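# Place ball in high post cup, return frame to rests

## Task

Get the ball into the cup on top of the tall post, and set the frame back in its proper spot resting on its supports. Both must still hold once the robots let go. Note for the whole episode: arm2's middle_pip hinge goal cannot pass +59.2 degrees (its mechanical stop is +108). Any larger request is treated as +59.2, and hand_goal_middle_pip then shows that value.

## Robot and tools

Setup: three identical Kinova Gen3 arms (arm1, arm2, arm3), each with seven joints, a four-digit right hand (index, middle, ring, thumb) and a wrist camera. There are two fixed room cameras, cam_high and cam_low. One shared scene frame is used, in metres, with its origin on the floor and +z up. Base feet: arm1 at (+1.450, 0.000, +0.789), arm2 at (-0.725, +1.256, +0.758), arm3 at (-0.726, -1.254, +0.755). Each foot faces along its own +x. arm1 faces roughly -x, arm2 and arm3 face toward the centre. The hand reaches about 1.05 m from the joint1 axis.

move: the single tool that commands motion. Optional keys are arm1, arm2, arm3 and cameras, and each arm key is an object of its own. Inside an arm object, "joints" maps joint names to absolute targets (not offsets), and the optional "min_time_s" (0.1 to 8 s) sets the shortest duration of that arm's motion. An arm you omit gets no new command but may still be driving toward an older target. Arm joints are in radians: joint1_rad, joint3_rad, joint5_rad and joint7_rad range -6.283 to 6.283; joint2_rad -2.249 to 2.249; joint4_rad -2.579 to 2.579; joint6_rad -2.099 to 2.099. 'Done' tolerance is ±0.01.
- joint1 rotates the whole arm, positive clockwise seen from above; at 0 the arm extends along the foot's +x.
- joint2 is the shoulder: 0 is upright, positive leans forward.
- joint4 is the elbow and joint6 the wrist. Each is 0 when straight and bends the same way as joint2 when joints 3 and 5 are 0.
- joint3 and joint5 twist the upper arm and forearm. joint7 rolls the hand, positive counter-clockwise seen from behind.
All joints moved in one action start and finish together, so the hand's path can swing wide. Example: {"arm2": {"joints": {"joint1_rad": 0.3}, "min_time_s": 2}}. Unknown keys make the call invalid, and out-of-range values get it refused. After a refusal, or a stop during a call, later move/wait/finished_scene calls in the same reply are skipped.

Hand keys, also in "joints": hand_<finger>_mcp/_abd/_pip/_dip for index, middle and ring, plus hand_thumb_cmc/_axl/_mcp/_ipl. Each takes a number from -1 to 1 (tolerance ±0.02) and sets an absolute goal angle, scaled linearly between the hinge's two stops.
- Moving toward -1 curls a finger toward the palm. Straight is mcp +0.75, pip +0.58, dip +0.70 and abd 0.00.
- For the thumb, cmc toward -1 swings it in front of the palm (flat beside the palm at +0.71). axl turns it about its own length (straight at +0.68). mcp and ipl bend it (straight at +0.23 and +0.17).
- hand_current_limit (-1 to 1) caps motor current linearly from 0 to 550 mA and starts at +0.4.
- hand_speed (-0.96 to 1) sets set-point speed as (n+1)/2 of 8.5 rad/s and starts at -0.6.
A hand key you leave out keeps its goal, so a grip holds. Resending the currently measured position relaxes a grip. Grip force rises with how far the goal lies past the object surface. Hand-point axes: +z runs along straight fingers toward the tips, +x across the palm away from the thumb, and +y out of the palm face (palm at y=-0.062). A camera mast juts from the palm side near the wrist.

cameras (in move or wait): a list drawn from arm1_cam_wrist, arm2_cam_wrist, arm3_cam_wrist, cam_high, cam_low, or ["all"]. An empty list means no images. If omitted, you get none after an action and all of them for an empty move. A move with no action returns full state, images and the scene number.

wait: seconds (0 to 10) plus optional cameras. It commands nothing new.

zoom_image: camera plus region [x0, y0, x1, y1] in pixels from the top-left corner, at most 504 by 504. It only works on the latest images. Wrist images are 672x504 fisheye; room images are 896x504.

finished_scene: scene (this scene's integer). It is irreversible, so the goal must already be met and stay met with the robots hands-off. Later calls in the same reply act on the next scene, whose task the result states. The first scene is practice and may be skipped.

Reading results:
- The "move" line lists, per arm sent a motion, either done or its worst status, e.g. "arm1 done; arm2 time_out".
- "as last shown" marks arms not commanded; their values are repeated from earlier.
- joint_status values: off_target (stopped short and may still push); time_out (target dropped, holds in place); not_followed (a collision check blocked the arm, which may retry later); limit_stop_at_motor_heat.
- joint_positions shows hinges on their -1..1 scale plus the two settings. "Joint velocities" are in rad/s for arm joints only.
- hand_state gives one word per motor: moving, goal, blocked or overload. <motor>_current_ma is positive when pushing toward -1. hand_goal_<motor> is the goal currently written.
- Joint torques and Flange force are noisy contact hints; "no reading" means no estimate.
- on_its_own reports motion you did not command.

Hazards:
- Arms do not stop on contact; they keep pushing.
- Exceeding a torque limit (104.5 N m for joints 1-4, 51.3 for joints 5-7, load included), or straying over 5 degrees from the planned motion, freezes that arm for 10 s and discards its pending commands, hand included.
- Hand motors at 495 mA or more for 5 s shut down for 10 s. Keep grip goals only modestly beyond the object surface.
- Heat builds from holding loads, stretching out or pushing against things; a MOTOR HOT line warns of it. At 75 °C the arm sags and stops for 30-60 s.
- A hard press between two robots, including one hand closing on another's fingers, fails the scene. Inter-arm checks can act too late.
- Never knock objects out of the work area or onto the floor. Avoid drops, releasing moving parts, slams and hard impacts on fixed or heavy items. Loose objects can sometimes get nudged by outside pushes.
- The simulation keeps running while you think, and the arms hold their last command meanwhile.

Each tool is called by a JSON object that holds its "name" and its "arguments", one argument or row to a line.

## Session

{"name": "move", "arguments": {

}}

Scene clock: 0.00 s.
Joint torques (N m): no reading
Motor temperatures (°C): arm1=[41 42 40 43 48 51 56] | arm2=[38 42 36 42 47 43 48] | arm3=[38 33 36 37 44 48 50]
Flange force (N): no reading
Joint velocities: within noise
arm1.joint_positions: joint1_rad=+0.267 joint2_rad=-0.388 joint3_rad=-0.096 joint4_rad=+1.516 joint5_rad=-0.013 joint6_rad=+2.001 joint7_rad=+1.717 hand_index_mcp=+0.753 hand_index_abd=+0.000 hand_index_pip=+0.577 hand_index_dip=+0.696 hand_middle_mcp=+0.753 hand_middle_abd=+0.000 hand_middle_pip=+0.577 hand_middle_dip=+0.696 hand_ring_mcp=+0.753 hand_ring_abd=+0.000 hand_ring_pip=+0.577 hand_ring_dip=+0.696 hand_thumb_cmc=+0.714 hand_thumb_axl=+0.677 hand_thumb_mcp=+0.226 hand_thumb_ipl=+0.168 hand_current_limit=+0.400 hand_speed=-0.600
arm1.joint_status: not commanded
arm1.hand_state: goal,goal,goal,goal,goal,goal,goal,goal,goal,goal,goal,goal,goal,goal,goal,goal
arm1.index_mcp_current_ma: 0
arm1.index_abd_current_ma: 0
arm1.index_pip_current_ma: 0
arm1.index_dip_current_ma: 0
arm1.middle_mcp_current_ma: 0
arm1.middle_abd_current_ma: 0
arm1.middle_pip_current_ma: 0
arm1.middle_dip_current_ma: 0
arm1.ring_mcp_current_ma: 0
arm1.ring_abd_current_ma: 0
arm1.ring_pip_current_ma: 0
arm1.ring_dip_current_ma: 0
arm1.thumb_cmc_current_ma: 0
arm1.thumb_axl_current_ma: 0
arm1.thumb_mcp_current_ma: 0
arm1.thumb_ipl_current_ma: 0
arm1.hand_goal_index_mcp: 0.754
arm1.hand_goal_index_abd: 0.000
arm1.hand_goal_index_pip: 0.576
arm1.hand_goal_index_dip: 0.696
arm1.hand_goal_middle_mcp: 0.754
arm1.hand_goal_middle_abd: 0.000
arm1.hand_goal_middle_pip: 0.576
arm1.hand_goal_middle_dip: 0.696
arm1.hand_goal_ring_mcp: 0.754
arm1.hand_goal_ring_abd: 0.000
arm1.hand_goal_ring_pip: 0.576
arm1.hand_goal_ring_dip: 0.696
arm1.hand_goal_thumb_cmc: 0.714
arm1.hand_goal_thumb_axl: 0.678
arm1.hand_goal_thumb_mcp: 0.226
arm1.hand_goal_thumb_ipl: 0.168
arm1.hand: x=+1.2934 y=-0.0422 z=+1.2931 quat_wxyz=(+0.015, -0.999, +0.039, -0.002) (m; scene frame)
arm2.joint_positions: joint1_rad=-0.247 joint2_rad=-0.449 joint3_rad=-0.118 joint4_rad=+1.465 joint5_rad=-0.064 joint6_rad=+2.008 joint7_rad=+1.761 hand_index_mcp=+0.753 hand_index_abd=+0.000 hand_index_pip=+0.577 hand_index_dip=+0.696 hand_middle_mcp=+0.753 hand_middle_abd=+0.000 hand_middle_pip=+0.577 hand_middle_dip=+0.696 hand_ring_mcp=+0.753 hand_ring_abd=+0.000 hand_ring_pip=+0.577 hand_ring_dip=+0.696 hand_thumb_cmc=+0.714 hand_thumb_axl=+0.677 hand_thumb_mcp=+0.226 hand_thumb_ipl=+0.168 hand_current_limit=+0.400 hand_speed=-0.600
arm2.joint_status: not commanded
arm2.hand_state: goal,goal,goal,goal,goal,goal,goal,goal,goal,goal,goal,goal,goal,goal,goal,goal
arm2.index_mcp_current_ma: 0
arm2.index_abd_current_ma: 0
arm2.index_pip_current_ma: 0
arm2.index_dip_current_ma: 0
arm2.middle_mcp_current_ma: 0
arm2.middle_abd_current_ma: 0
arm2.middle_pip_current_ma: 0
arm2.middle_dip_current_ma: 0
arm2.ring_mcp_current_ma: 0
arm2.ring_abd_current_ma: 0
arm2.ring_pip_current_ma: 0
arm2.ring_dip_current_ma: 0
arm2.thumb_cmc_current_ma: 0
arm2.thumb_axl_current_ma: 0
arm2.thumb_mcp_current_ma: 0
arm2.thumb_ipl_current_ma: 0
arm2.hand_goal_index_mcp: 0.754
arm2.hand_goal_index_abd: 0.000
arm2.hand_goal_index_pip: 0.576
arm2.hand_goal_index_dip: 0.696
arm2.hand_goal_middle_mcp: 0.754
arm2.hand_goal_middle_abd: 0.000
arm2.hand_goal_middle_pip: 0.576
arm2.hand_goal_middle_dip: 0.696
arm2.hand_goal_ring_mcp: 0.754
arm2.hand_goal_ring_abd: 0.000
arm2.hand_goal_ring_pip: 0.576
arm2.hand_goal_ring_dip: 0.696
arm2.hand_goal_thumb_cmc: 0.714
arm2.hand_goal_thumb_axl: 0.678
arm2.hand_goal_thumb_mcp: 0.226
arm2.hand_goal_thumb_ipl: 0.168
arm2.hand: x=-0.5680 y=+1.2525 z=+1.2879 quat_wxyz=(+0.050, +0.220, +0.974, -0.021) (m; scene frame)
arm3.joint_positions: joint1_rad=+0.364 joint2_rad=-0.494 joint3_rad=-0.058 joint4_rad=+1.466 joint5_rad=-0.024 joint6_rad=+2.065 joint7_rad=+1.682 hand_index_mcp=+0.753 hand_index_abd=+0.000 hand_index_pip=+0.577 hand_index_dip=+0.696 hand_middle_mcp=+0.753 hand_middle_abd=+0.000 hand_middle_pip=+0.577 hand_middle_dip=+0.696 hand_ring_mcp=+0.753 hand_ring_abd=+0.000 hand_ring_pip=+0.577 hand_ring_dip=+0.696 hand_thumb_cmc=+0.714 hand_thumb_axl=+0.677 hand_thumb_mcp=+0.226 hand_thumb_ipl=+0.168 hand_current_limit=+0.400 hand_speed=-0.600
arm3.joint_status: not commanded
arm3.hand_state: goal,goal,goal,goal,goal,goal,goal,goal,goal,goal,goal,goal,goal,goal,goal,goal
arm3.index_mcp_current_ma: 0
arm3.index_abd_current_ma: 0
arm3.index_pip_current_ma: 0
arm3.index_dip_current_ma: 0
arm3.middle_mcp_current_ma: 0
arm3.middle_abd_current_ma: 0
arm3.middle_pip_current_ma: 0
arm3.middle_dip_current_ma: 0
arm3.ring_mcp_current_ma: 0
arm3.ring_abd_current_ma: 0
arm3.ring_pip_current_ma: 0
arm3.ring_dip_current_ma: 0
arm3.thumb_cmc_current_ma: 0
arm3.thumb_axl_current_ma: 0
arm3.thumb_mcp_current_ma: 0
arm3.thumb_ipl_current_ma: 0
arm3.hand_goal_index_mcp: 0.754
arm3.hand_goal_index_abd: 0.000
arm3.hand_goal_index_pip: 0.576
arm3.hand_goal_index_dip: 0.696
arm3.hand_goal_middle_mcp: 0.754
arm3.hand_goal_middle_abd: 0.000
arm3.hand_goal_middle_pip: 0.576
arm3.hand_goal_middle_dip: 0.696
arm3.hand_goal_ring_mcp: 0.754
arm3.hand_goal_ring_abd: 0.000
arm3.hand_goal_ring_pip: 0.576
arm3.hand_goal_ring_dip: 0.696
arm3.hand_goal_thumb_cmc: 0.714
arm3.hand_goal_thumb_axl: 0.678
arm3.hand_goal_thumb_mcp: 0.226
arm3.hand_goal_thumb_ipl: 0.168
arm3.hand: x=-0.7013 y=-1.1245 z=+1.2875 quat_wxyz=(+0.053, -0.397, +0.916, +0.005) (m; scene frame)
pictures: arm1_cam_wrist, arm2_cam_wrist, arm3_cam_wrist, cam_high, cam_low

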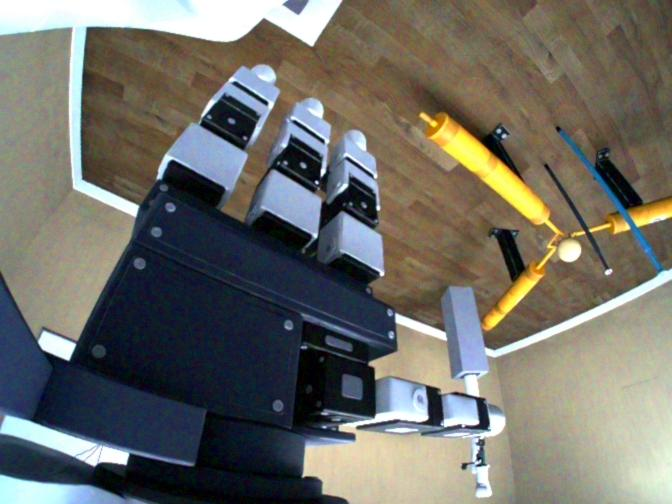

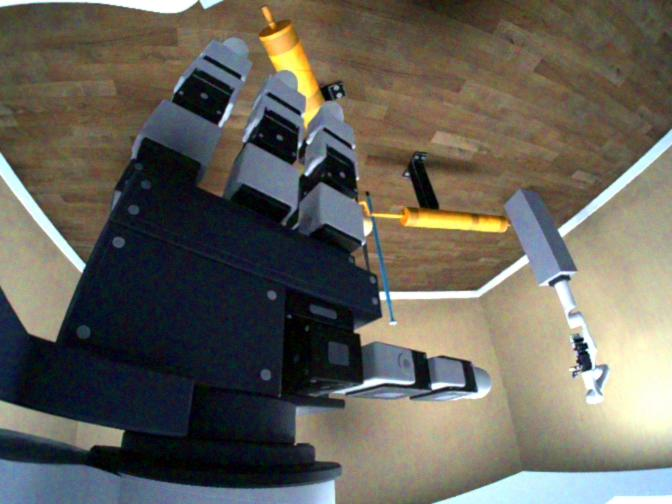

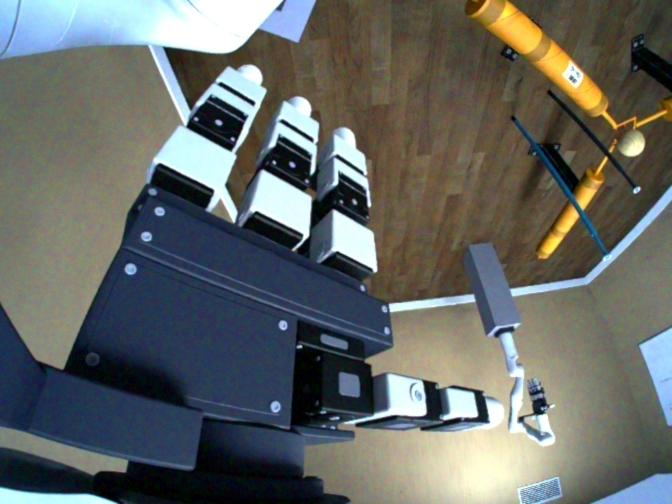

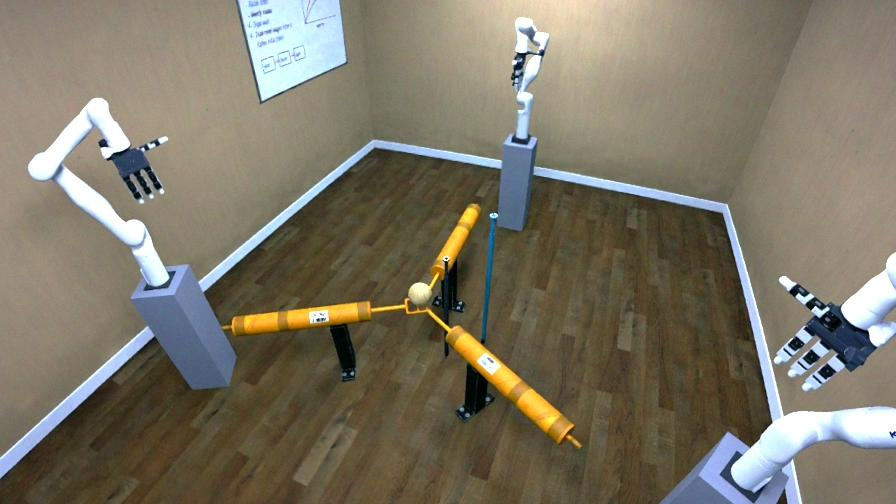

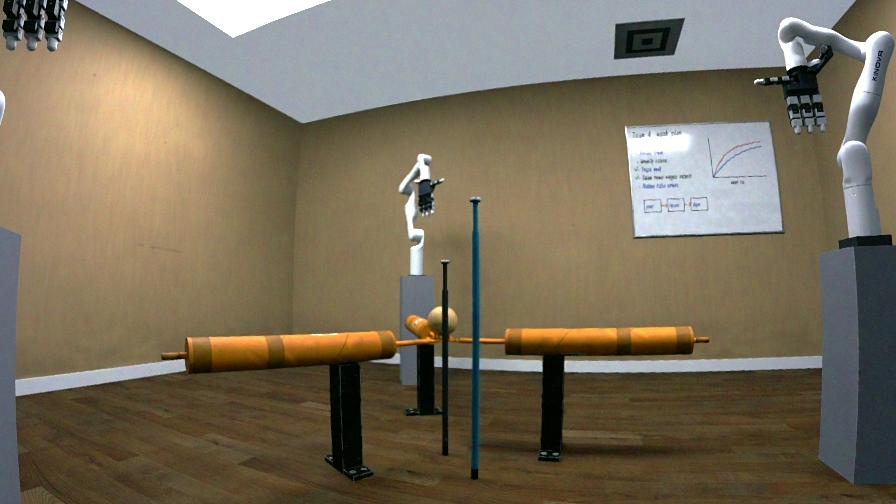

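{"name": "zoom_image", "arguments": {
  "camera": "cam_high",
  "region": [370, 200, 530, 330]
}}

{"name": "zoom_image", "arguments": {
  "camera": "cam_low",
  "region": [380, 180, 540, 360]
}}

{"name": "zoom_image", "arguments": {
  "camera": "cam_low",
  "region": [150, 300, 420, 490]
}}

{"name": "zoom_image", "arguments": {
  "camera": "cam_low",
  "region": [480, 300, 720, 490]
}}

{"name": "zoom_image", "arguments": {
  "camera": "cam_high",
  "region": [210, 200, 600, 460]
}}

Scaled by 3.150 from the camera's 896x504 image, which has a finer 1280x720 frame.

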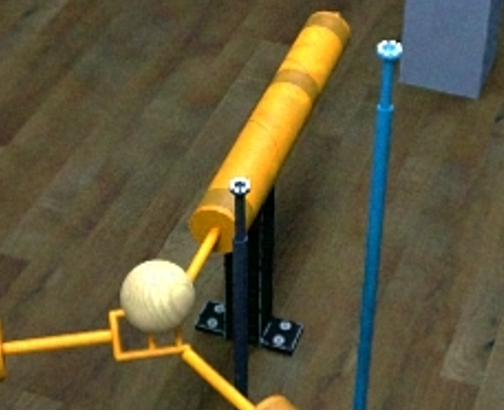

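Scaled by 2.800 from the camera's 896x504 image, which has a finer 1280x720 frame.

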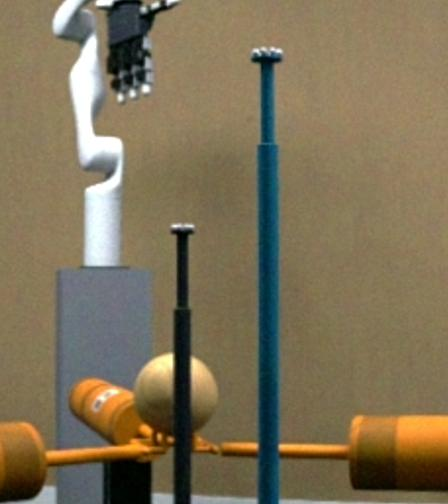

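Scaled by 1.867 from the camera's 896x504 image, which has a finer 1280x720 frame.

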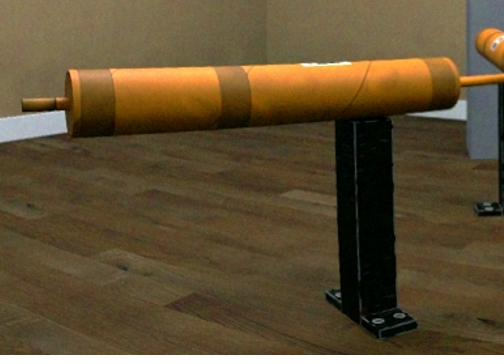

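Scaled by 2.100 from the camera's 896x504 image, which has a finer 1280x720 frame.

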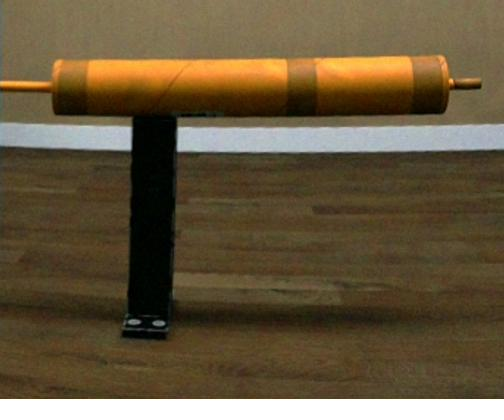

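Scaled by 1.292 from the camera's 896x504 image, which has a finer 1280x720 frame.

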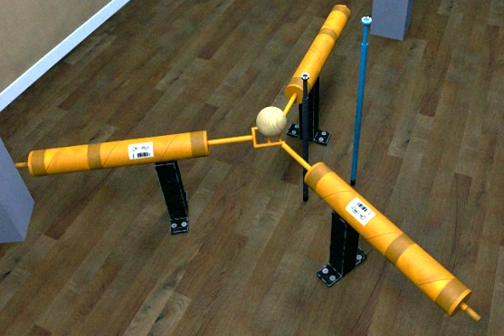

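{"name": "zoom_image", "arguments": {
  "camera": "cam_high",
  "region": [400, 270, 460, 320]
}}

{"name": "zoom_image", "arguments": {
  "camera": "cam_low",
  "region": [410, 290, 490, 360]
}}

{"name": "zoom_image", "arguments": {
  "camera": "cam_high",
  "region": [520, 370, 600, 460]
}}

{"name": "zoom_image", "arguments": {
  "camera": "cam_high",
  "region": [210, 290, 290, 350]
}}

{"name": "zoom_image", "arguments": {
  "camera": "cam_high",
  "region": [430, 190, 510, 280]
}}

{"name": "zoom_image", "arguments": {
  "camera": "cam_low",
  "region": [640, 310, 720, 370]
}}

{"name": "zoom_image", "arguments": {
  "camera": "cam_low",
  "region": [150, 320, 230, 390]
}}

{"name": "zoom_image", "arguments": {
  "camera": "cam_low",
  "region": [430, 185, 510, 275]
}}

Scaled by 8.400 from the camera's 896x504 image, which has a finer 1280x720 frame.

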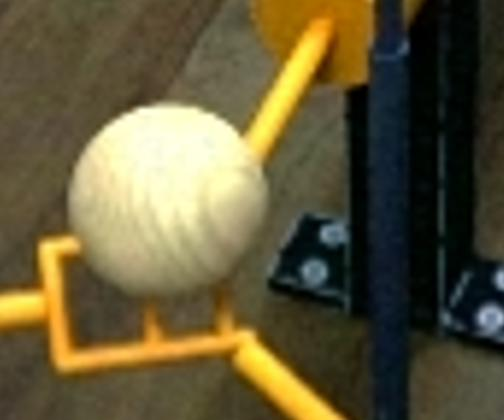

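Scaled by 6.300 from the camera's 896x504 image, which has a finer 1280x720 frame.

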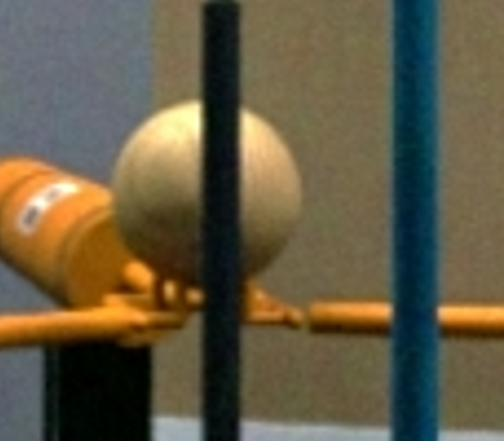

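Scaled by 5.600 from the camera's 896x504 image, which has a finer 1280x720 frame.

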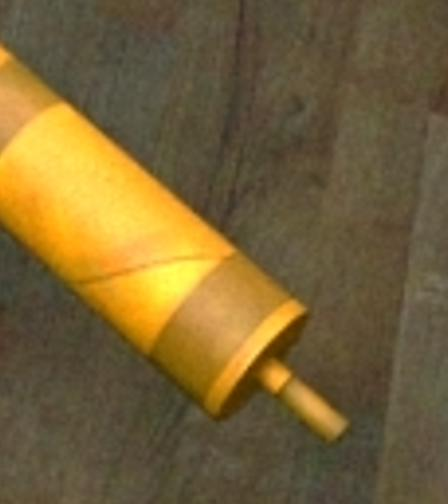

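Scaled by 6.300 from the camera's 896x504 image, which has a finer 1280x720 frame.

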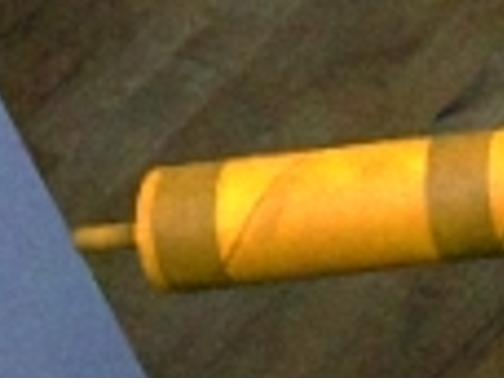

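Scaled by 5.600 from the camera's 896x504 image, which has a finer 1280x720 frame.

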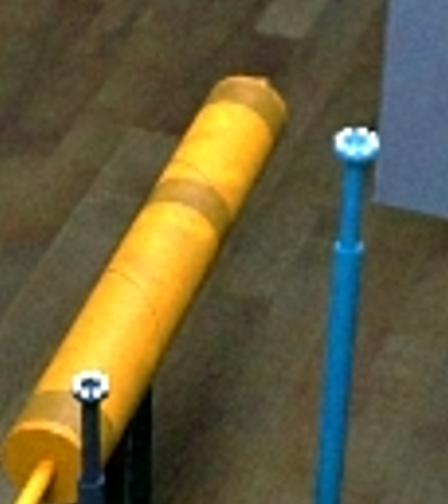

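Scaled by 6.300 from the camera's 896x504 image, which has a finer 1280x720 frame.

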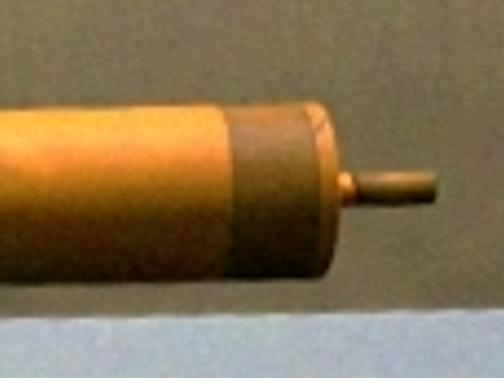

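Scaled by 6.300 from the camera's 896x504 image, which has a finer 1280x720 frame.

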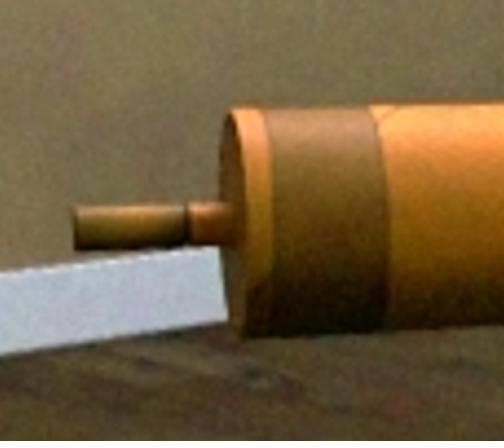

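Scaled by 5.600 from the camera's 896x504 image, which has a finer 1280x720 frame.

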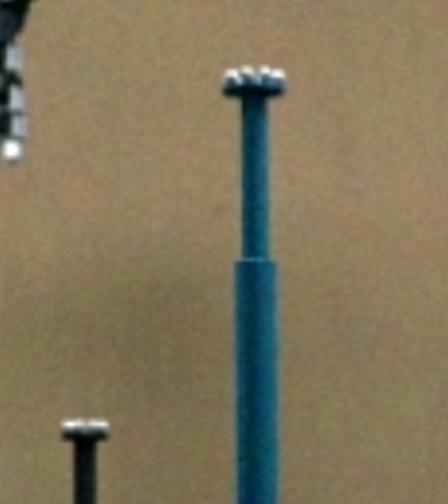

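{"name": "move", "arguments": {
  "arm1": {"joints":{"joint1_rad":0.3416,"joint2_rad":1.3952,"joint3_rad":0,"joint4_rad":1.0296,"joint5_rad":0,"joint6_rad":0.4725,"joint7_rad":1.9888},"min_time_s":3.5},
  "arm2": {"joints":{"joint1_rad":0.3360,"joint2_rad":1.1524,"joint3_rad":0,"joint4_rad":2.2037,"joint5_rad":0,"joint6_rad":-0.4239,"joint7_rad":1.9059},"min_time_s":3.5},
  "arm3": {"joints":{"joint1_rad":-0.1370,"joint2_rad":1.2718,"joint3_rad":0,"joint4_rad":1.2336,"joint5_rad":0,"joint6_rad":0.5315,"joint7_rad":1.4992},"min_time_s":3.5},
  "cameras": ["cam_high","cam_low"]
}}

Scene clock: 93.07 s.
Joint torques (N m): arm1=[0.41 -25.92 1.88 -5.3 -0.41 -0.79 0.14] | arm2=[1.56 -17.43 -1.13 1.82 -0.3 -0.52 -0.47] | arm3=[-0.97 -23.25 0.07 -3.85 -0.05 -0.35 -0.01]
Motor temperatures (°C): arm1=[41 42 40 43 48 51 56] | arm2=[38 41 36 42 47 43 48] | arm3=[38 33 36 37 44 48 50]
Flange force (N): arm1=[-4.7 -2.5 3.7] | arm2=[-1.0 2.4 4.4] | arm3=[-5.8 -2.2 0.2]
move: arm1 done; arm2 done; arm3 done
Joint velocities: within noise
arm1.joint_positions: joint1_rad=+0.342 joint2_rad=+1.395 joint3_rad=+0.000 joint4_rad=+1.030 joint5_rad=+0.000 joint6_rad=+0.473 joint7_rad=+1.989 hand_index_mcp=+0.753 hand_index_abd=+0.000 hand_index_pip=+0.577 hand_index_dip=+0.696 hand_middle_mcp=+0.753 hand_middle_abd=+0.000 hand_middle_pip=+0.577 hand_middle_dip=+0.696 hand_ring_mcp=+0.753 hand_ring_abd=+0.000 hand_ring_pip=+0.577 hand_ring_dip=+0.696 hand_thumb_cmc=+0.714 hand_thumb_axl=+0.677 hand_thumb_mcp=+0.224 hand_thumb_ipl=+0.168 hand_current_limit=+0.400 hand_speed=-0.600
arm1.joint_status: all done
arm1.hand_state: goal,goal,goal,goal,goal,goal,goal,goal,goal,goal,goal,goal,goal,goal,goal,goal
arm1.index_mcp_current_ma: -1
arm1.index_abd_current_ma: 0
arm1.index_pip_current_ma: 1
arm1.index_dip_current_ma: 0
arm1.middle_mcp_current_ma: -1
arm1.middle_abd_current_ma: 0
arm1.middle_pip_current_ma: 1
arm1.middle_dip_current_ma: 0
arm1.ring_mcp_current_ma: -1
arm1.ring_abd_current_ma: 0
arm1.ring_pip_current_ma: 1
arm1.ring_dip_current_ma: 0
arm1.thumb_cmc_current_ma: 0
arm1.thumb_axl_current_ma: -1
arm1.thumb_mcp_current_ma: -3
arm1.thumb_ipl_current_ma: 0
arm1.hand_goal_index_mcp: 0.754
arm1.hand_goal_index_abd: 0.000
arm1.hand_goal_index_pip: 0.576
arm1.hand_goal_index_dip: 0.696
arm1.hand_goal_middle_mcp: 0.754
arm1.hand_goal_middle_abd: 0.000
arm1.hand_goal_middle_pip: 0.576
arm1.hand_goal_middle_dip: 0.696
arm1.hand_goal_ring_mcp: 0.754
arm1.hand_goal_ring_abd: 0.000
arm1.hand_goal_ring_pip: 0.576
arm1.hand_goal_ring_dip: 0.696
arm1.hand_goal_thumb_cmc: 0.714
arm1.hand_goal_thumb_axl: 0.678
arm1.hand_goal_thumb_mcp: 0.226
arm1.hand_goal_thumb_ipl: 0.168
arm1.hand: x=+0.7993 y=+0.2039 z=+0.6083 quat_wxyz=(+0.049, -0.993, -0.012, +0.107) (m; scene frame)
arm2.joint_positions: joint1_rad=+0.336 joint2_rad=+1.152 joint3_rad=+0.000 joint4_rad=+2.204 joint5_rad=+0.000 joint6_rad=-0.424 joint7_rad=+1.906 hand_index_mcp=+0.753 hand_index_abd=+0.000 hand_index_pip=+0.577 hand_index_dip=+0.696 hand_middle_mcp=+0.753 hand_middle_abd=+0.000 hand_middle_pip=+0.577 hand_middle_dip=+0.696 hand_ring_mcp=+0.753 hand_ring_abd=+0.000 hand_ring_pip=+0.577 hand_ring_dip=+0.696 hand_thumb_cmc=+0.714 hand_thumb_axl=+0.677 hand_thumb_mcp=+0.224 hand_thumb_ipl=+0.168 hand_current_limit=+0.400 hand_speed=-0.600
arm2.joint_status: all done
arm2.hand_state: goal,goal,goal,goal,goal,goal,goal,goal,goal,goal,goal,goal,goal,goal,goal,goal
arm2.index_mcp_current_ma: 0
arm2.index_abd_current_ma: 0
arm2.index_pip_current_ma: 0
arm2.index_dip_current_ma: 0
arm2.middle_mcp_current_ma: 0
arm2.middle_abd_current_ma: 0
arm2.middle_pip_current_ma: 0
arm2.middle_dip_current_ma: 0
arm2.ring_mcp_current_ma: 0
arm2.ring_abd_current_ma: 0
arm2.ring_pip_current_ma: 0
arm2.ring_dip_current_ma: 0
arm2.thumb_cmc_current_ma: 0
arm2.thumb_axl_current_ma: 0
arm2.thumb_mcp_current_ma: 0
arm2.thumb_ipl_current_ma: 0
arm2.hand_goal_index_mcp: 0.754
arm2.hand_goal_index_abd: 0.000
arm2.hand_goal_index_pip: 0.576
arm2.hand_goal_index_dip: 0.696
arm2.hand_goal_middle_mcp: 0.754
arm2.hand_goal_middle_abd: 0.000
arm2.hand_goal_middle_pip: 0.576
arm2.hand_goal_middle_dip: 0.696
arm2.hand_goal_ring_mcp: 0.754
arm2.hand_goal_ring_abd: 0.000
arm2.hand_goal_ring_pip: 0.576
arm2.hand_goal_ring_dip: 0.696
arm2.hand_goal_thumb_cmc: 0.714
arm2.hand_goal_thumb_axl: 0.678
arm2.hand_goal_thumb_mcp: 0.226
arm2.hand_goal_thumb_ipl: 0.168
arm2.hand: x=-0.5848 y=+0.9038 z=+0.6092 quat_wxyz=(+0.067, +0.486, +0.868, -0.079) (m; scene frame)
arm3.joint_positions: joint1_rad=-0.137 joint2_rad=+1.272 joint3_rad=+0.000 joint4_rad=+1.234 joint5_rad=+0.000 joint6_rad=+0.531 joint7_rad=+1.499 hand_index_mcp=+0.753 hand_index_abd=+0.000 hand_index_pip=+0.577 hand_index_dip=+0.696 hand_middle_mcp=+0.753 hand_middle_abd=+0.000 hand_middle_pip=+0.577 hand_middle_dip=+0.696 hand_ring_mcp=+0.753 hand_ring_abd=+0.000 hand_ring_pip=+0.577 hand_ring_dip=+0.696 hand_thumb_cmc=+0.714 hand_thumb_axl=+0.677 hand_thumb_mcp=+0.223 hand_thumb_ipl=+0.168 hand_current_limit=+0.400 hand_speed=-0.600
arm3.joint_status: all done
arm3.hand_state: goal,goal,goal,goal,goal,goal,goal,goal,goal,goal,goal,goal,goal,goal,goal,goal
arm3.index_mcp_current_ma: -1
arm3.index_abd_current_ma: 0
arm3.index_pip_current_ma: 1
arm3.index_dip_current_ma: 0
arm3.middle_mcp_current_ma: -1
arm3.middle_abd_current_ma: 0
arm3.middle_pip_current_ma: 1
arm3.middle_dip_current_ma: 0
arm3.ring_mcp_current_ma: -1
arm3.ring_abd_current_ma: 0
arm3.ring_pip_current_ma: 1
arm3.ring_dip_current_ma: 0
arm3.thumb_cmc_current_ma: 0
arm3.thumb_axl_current_ma: -1
arm3.thumb_mcp_current_ma: -7
arm3.thumb_ipl_current_ma: 0
arm3.hand_goal_index_mcp: 0.754
arm3.hand_goal_index_abd: 0.000
arm3.hand_goal_index_pip: 0.576
arm3.hand_goal_index_dip: 0.696
arm3.hand_goal_middle_mcp: 0.754
arm3.hand_goal_middle_abd: 0.000
arm3.hand_goal_middle_pip: 0.576
arm3.hand_goal_middle_dip: 0.696
arm3.hand_goal_ring_mcp: 0.754
arm3.hand_goal_ring_abd: 0.000
arm3.hand_goal_ring_pip: 0.576
arm3.hand_goal_ring_dip: 0.696
arm3.hand_goal_thumb_cmc: 0.714
arm3.hand_goal_thumb_axl: 0.678
arm3.hand_goal_thumb_mcp: 0.226
arm3.hand_goal_thumb_ipl: 0.168
arm3.hand: x=-0.5081 y=-0.6406 z=+0.6106 quat_wxyz=(+0.045, -0.510, +0.859, +0.023) (m; scene frame)
pictures: cam_high, cam_low

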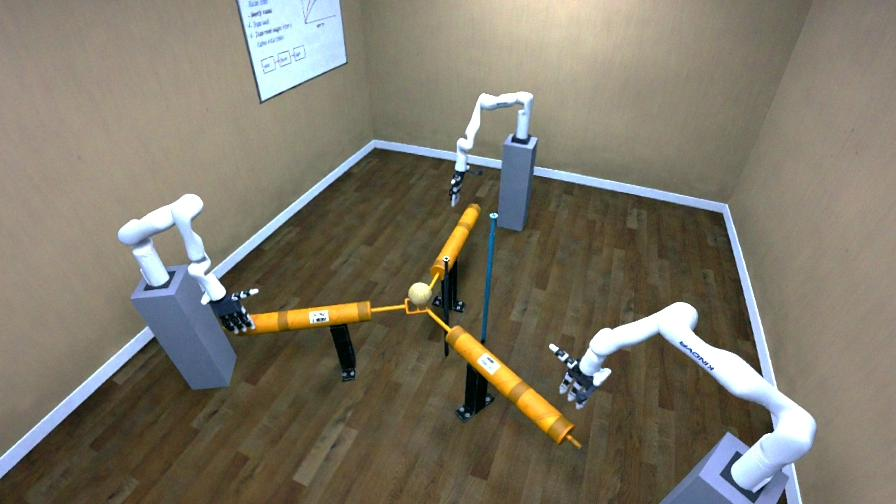

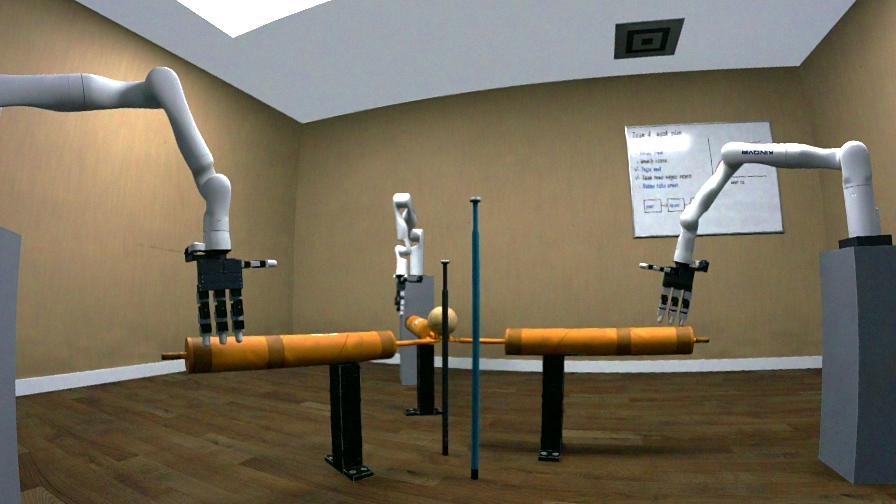

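{"name": "move", "arguments": {
  "arm1": {"joints":{"joint1_rad":0.3398,"joint2_rad":1.9298,"joint4_rad":0.3974,"joint6_rad":0.5700,"joint7_rad":1.9871,"hand_current_limit":0.75},"min_time_s":2.5},
  "arm2": {"joints":{"joint1_rad":0.3328,"joint2_rad":1.6624,"joint4_rad":1.8062,"joint6_rad":-0.5365,"joint7_rad":1.9031,"hand_current_limit":0.75},"min_time_s":2.5},
  "arm3": {"joints":{"joint1_rad":-0.1417,"joint2_rad":1.7317,"joint4_rad":0.8212,"joint6_rad":0.4840,"joint7_rad":1.4944,"hand_current_limit":0.75},"min_time_s":2.5},
  "cameras": ["all"]
}}

{"name": "zoom_image", "arguments": {
  "camera": "cam_low",
  "region": [150, 260, 290, 400]
}}

{"name": "zoom_image", "arguments": {
  "camera": "cam_high",
  "region": [440, 150, 520, 240]
}}

Scene clock: 101.23 s.
Joint torques (N m): arm1=[0.44 -25.49 1.85 -5.91 -0.41 -0.81 0.14] | arm2=[1.58 -18.06 -1.06 2.75 -0.31 -0.54 -0.43] | arm3=[-1.02 -23.36 0 -3.5 -0.05 -0.35 0]
Motor temperatures (°C): arm1=[41 42 40 43 48 51 56] | arm2=[38 41 36 42 47 43 48] | arm3=[38 33 36 37 44 48 50]
Flange force (N): arm1=no reading | arm2=[-0.4 1.8 4.5] | arm3=[-7.2 -2.1 3.1]
move: arm1 done; arm2 done; arm3 done
Joint velocities: within noise
arm1.joint_positions: joint1_rad=+0.340 joint2_rad=+1.930 joint3_rad=+0.000 joint4_rad=+0.397 joint5_rad=+0.000 joint6_rad=+0.570 joint7_rad=+1.987 hand_index_mcp=+0.753 hand_index_abd=+0.000 hand_index_pip=+0.577 hand_index_dip=+0.696 hand_middle_mcp=+0.753 hand_middle_abd=+0.000 hand_middle_pip=+0.577 hand_middle_dip=+0.696 hand_ring_mcp=+0.753 hand_ring_abd=+0.000 hand_ring_pip=+0.577 hand_ring_dip=+0.696 hand_thumb_cmc=+0.714 hand_thumb_axl=+0.677 hand_thumb_mcp=+0.224 hand_thumb_ipl=+0.168 hand_current_limit=+0.750 hand_speed=-0.600
arm1.joint_status: all done
arm1.hand_state: goal,goal,goal,goal,goal,goal,goal,goal,goal,goal,goal,goal,goal,goal,goal,goal
arm1.index_mcp_current_ma: -1
arm1.index_abd_current_ma: 0
arm1.index_pip_current_ma: 1
arm1.index_dip_current_ma: 0
arm1.middle_mcp_current_ma: -1
arm1.middle_abd_current_ma: 0
arm1.middle_pip_current_ma: 1
arm1.middle_dip_current_ma: 0
arm1.ring_mcp_current_ma: -1
arm1.ring_abd_current_ma: 0
arm1.ring_pip_current_ma: 1
arm1.ring_dip_current_ma: 0
arm1.thumb_cmc_current_ma: 0
arm1.thumb_axl_current_ma: -1
arm1.thumb_mcp_current_ma: -3
arm1.thumb_ipl_current_ma: 0
arm1.hand_goal_index_mcp: 0.754
arm1.hand_goal_index_abd: 0.000
arm1.hand_goal_index_pip: 0.576
arm1.hand_goal_index_dip: 0.696
arm1.hand_goal_middle_mcp: 0.754
arm1.hand_goal_middle_abd: 0.000
arm1.hand_goal_middle_pip: 0.576
arm1.hand_goal_middle_dip: 0.696
arm1.hand_goal_ring_mcp: 0.754
arm1.hand_goal_ring_abd: 0.000
arm1.hand_goal_ring_pip: 0.576
arm1.hand_goal_ring_dip: 0.696
arm1.hand_goal_thumb_cmc: 0.714
arm1.hand_goal_thumb_axl: 0.678
arm1.hand_goal_thumb_mcp: 0.226
arm1.hand_goal_thumb_ipl: 0.168
arm1.hand: x=+0.7992 y=+0.2039 z=+0.4082 quat_wxyz=(+0.049, -0.993, -0.012, +0.107) (m; scene frame)
arm2.joint_positions: joint1_rad=+0.333 joint2_rad=+1.662 joint3_rad=+0.000 joint4_rad=+1.806 joint5_rad=+0.000 joint6_rad=-0.537 joint7_rad=+1.903 hand_index_mcp=+0.753 hand_index_abd=+0.000 hand_index_pip=+0.577 hand_index_dip=+0.696 hand_middle_mcp=+0.753 hand_middle_abd=+0.000 hand_middle_pip=+0.577 hand_middle_dip=+0.696 hand_ring_mcp=+0.753 hand_ring_abd=+0.000 hand_ring_pip=+0.577 hand_ring_dip=+0.696 hand_thumb_cmc=+0.714 hand_thumb_axl=+0.677 hand_thumb_mcp=+0.224 hand_thumb_ipl=+0.168 hand_current_limit=+0.750 hand_speed=-0.600
arm2.joint_status: all done
arm2.hand_state: goal,goal,goal,goal,goal,goal,goal,goal,goal,goal,goal,goal,goal,goal,goal,goal
arm2.index_mcp_current_ma: 0
arm2.index_abd_current_ma: 0
arm2.index_pip_current_ma: 0
arm2.index_dip_current_ma: 0
arm2.middle_mcp_current_ma: 0
arm2.middle_abd_current_ma: 0
arm2.middle_pip_current_ma: 0
arm2.middle_dip_current_ma: 0
arm2.ring_mcp_current_ma: 0
arm2.ring_abd_current_ma: 0
arm2.ring_pip_current_ma: 0
arm2.ring_dip_current_ma: 0
arm2.thumb_cmc_current_ma: 0
arm2.thumb_axl_current_ma: 0
arm2.thumb_mcp_current_ma: 0
arm2.thumb_ipl_current_ma: 0
arm2.hand_goal_index_mcp: 0.754
arm2.hand_goal_index_abd: 0.000
arm2.hand_goal_index_pip: 0.576
arm2.hand_goal_index_dip: 0.696
arm2.hand_goal_middle_mcp: 0.754
arm2.hand_goal_middle_abd: 0.000
arm2.hand_goal_middle_pip: 0.576
arm2.hand_goal_middle_dip: 0.696
arm2.hand_goal_ring_mcp: 0.754
arm2.hand_goal_ring_abd: 0.000
arm2.hand_goal_ring_pip: 0.576
arm2.hand_goal_ring_dip: 0.696
arm2.hand_goal_thumb_cmc: 0.714
arm2.hand_goal_thumb_axl: 0.678
arm2.hand_goal_thumb_mcp: 0.226
arm2.hand_goal_thumb_ipl: 0.168
arm2.hand: x=-0.5846 y=+0.9037 z=+0.4093 quat_wxyz=(+0.067, +0.486, +0.868, -0.079) (m; scene frame)
arm3.joint_positions: joint1_rad=-0.142 joint2_rad=+1.732 joint3_rad=+0.000 joint4_rad=+0.821 joint5_rad=+0.000 joint6_rad=+0.484 joint7_rad=+1.494 hand_index_mcp=+0.753 hand_index_abd=+0.000 hand_index_pip=+0.577 hand_index_dip=+0.696 hand_middle_mcp=+0.753 hand_middle_abd=+0.000 hand_middle_pip=+0.577 hand_middle_dip=+0.696 hand_ring_mcp=+0.753 hand_ring_abd=+0.000 hand_ring_pip=+0.577 hand_ring_dip=+0.696 hand_thumb_cmc=+0.714 hand_thumb_axl=+0.677 hand_thumb_mcp=+0.223 hand_thumb_ipl=+0.168 hand_current_limit=+0.750 hand_speed=-0.600
arm3.joint_status: all done
arm3.hand_state: goal,goal,goal,goal,goal,goal,goal,goal,goal,goal,goal,goal,goal,goal,goal,goal
arm3.index_mcp_current_ma: -1
arm3.index_abd_current_ma: 0
arm3.index_pip_current_ma: 1
arm3.index_dip_current_ma: 0
arm3.middle_mcp_current_ma: -1
arm3.middle_abd_current_ma: 0
arm3.middle_pip_current_ma: 1
arm3.middle_dip_current_ma: 0
arm3.ring_mcp_current_ma: -1
arm3.ring_abd_current_ma: 0
arm3.ring_pip_current_ma: 1
arm3.ring_dip_current_ma: 0
arm3.thumb_cmc_current_ma: 0
arm3.thumb_axl_current_ma: -1
arm3.thumb_mcp_current_ma: -7
arm3.thumb_ipl_current_ma: 0
arm3.hand_goal_index_mcp: 0.754
arm3.hand_goal_index_abd: 0.000
arm3.hand_goal_index_pip: 0.576
arm3.hand_goal_index_dip: 0.696
arm3.hand_goal_middle_mcp: 0.754
arm3.hand_goal_middle_abd: 0.000
arm3.hand_goal_middle_pip: 0.576
arm3.hand_goal_middle_dip: 0.696
arm3.hand_goal_ring_mcp: 0.754
arm3.hand_goal_ring_abd: 0.000
arm3.hand_goal_ring_pip: 0.576
arm3.hand_goal_ring_dip: 0.696
arm3.hand_goal_thumb_cmc: 0.714
arm3.hand_goal_thumb_axl: 0.678
arm3.hand_goal_thumb_mcp: 0.226
arm3.hand_goal_thumb_ipl: 0.168
arm3.hand: x=-0.5080 y=-0.6404 z=+0.4107 quat_wxyz=(+0.045, -0.510, +0.859, +0.023) (m; scene frame)
pictures: arm1_cam_wrist, arm2_cam_wrist, arm3_cam_wrist, cam_high, cam_low

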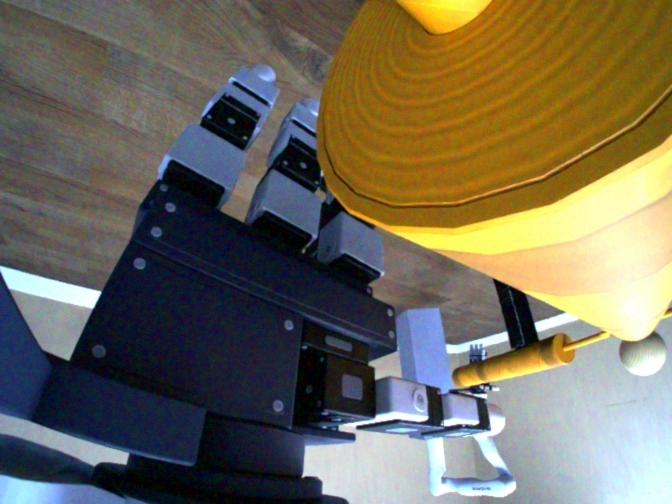

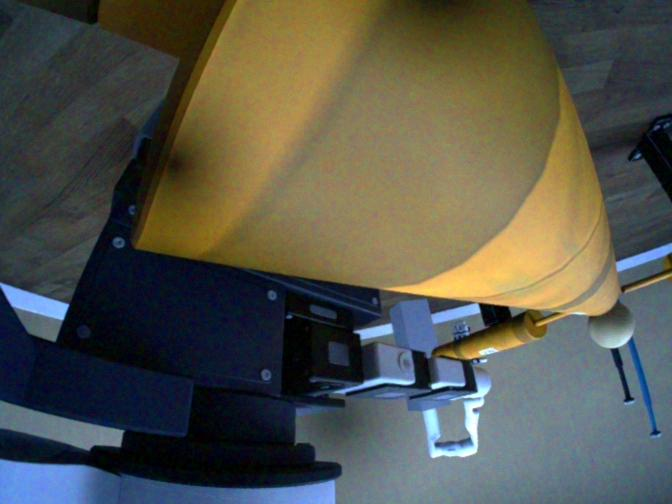

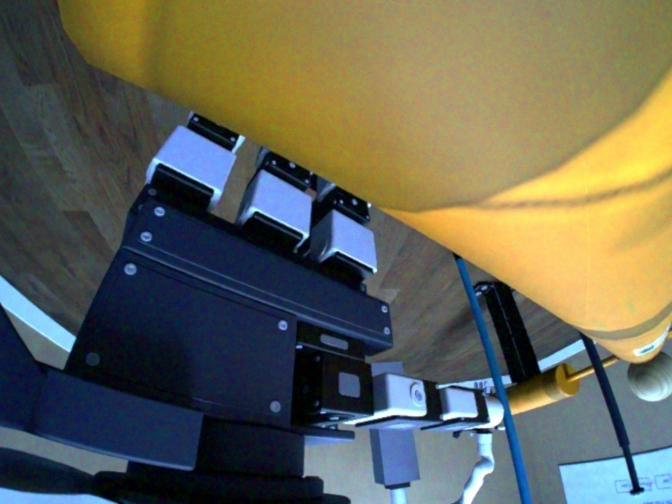

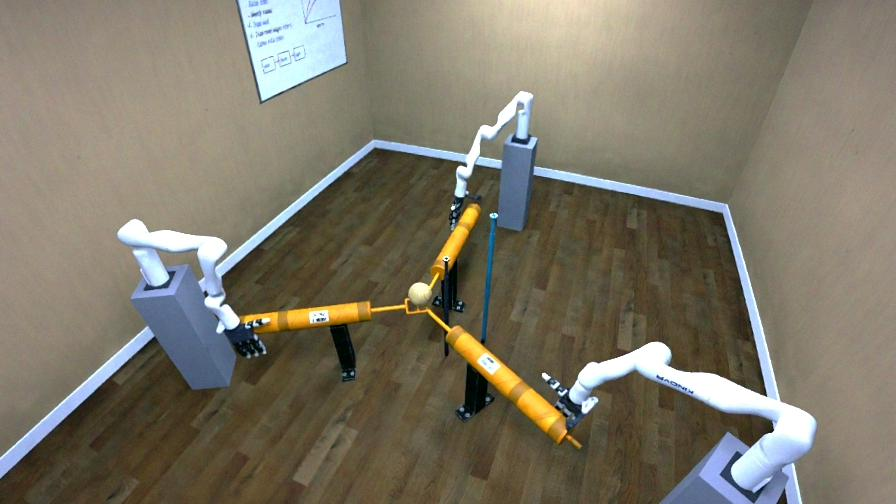

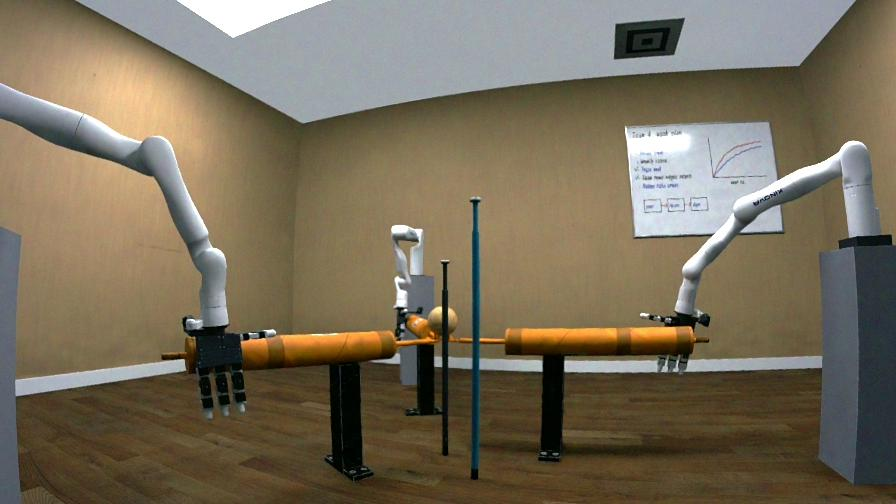

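Scaled by 3.600 from the camera's 896x504 image, which has a finer 1280x720 frame.

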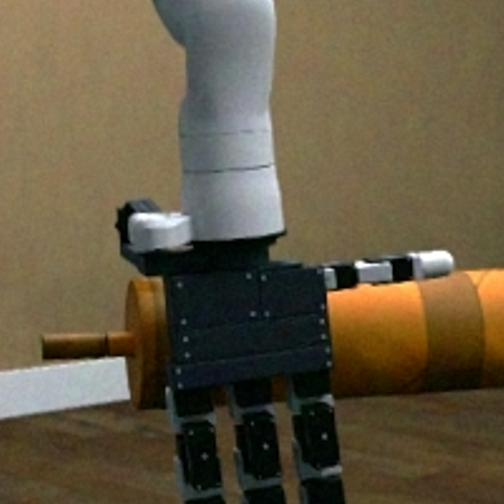

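Scaled by 5.600 from the camera's 896x504 image, which has a finer 1280x720 frame.

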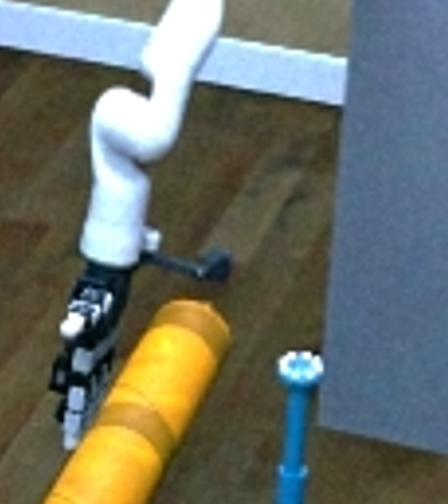

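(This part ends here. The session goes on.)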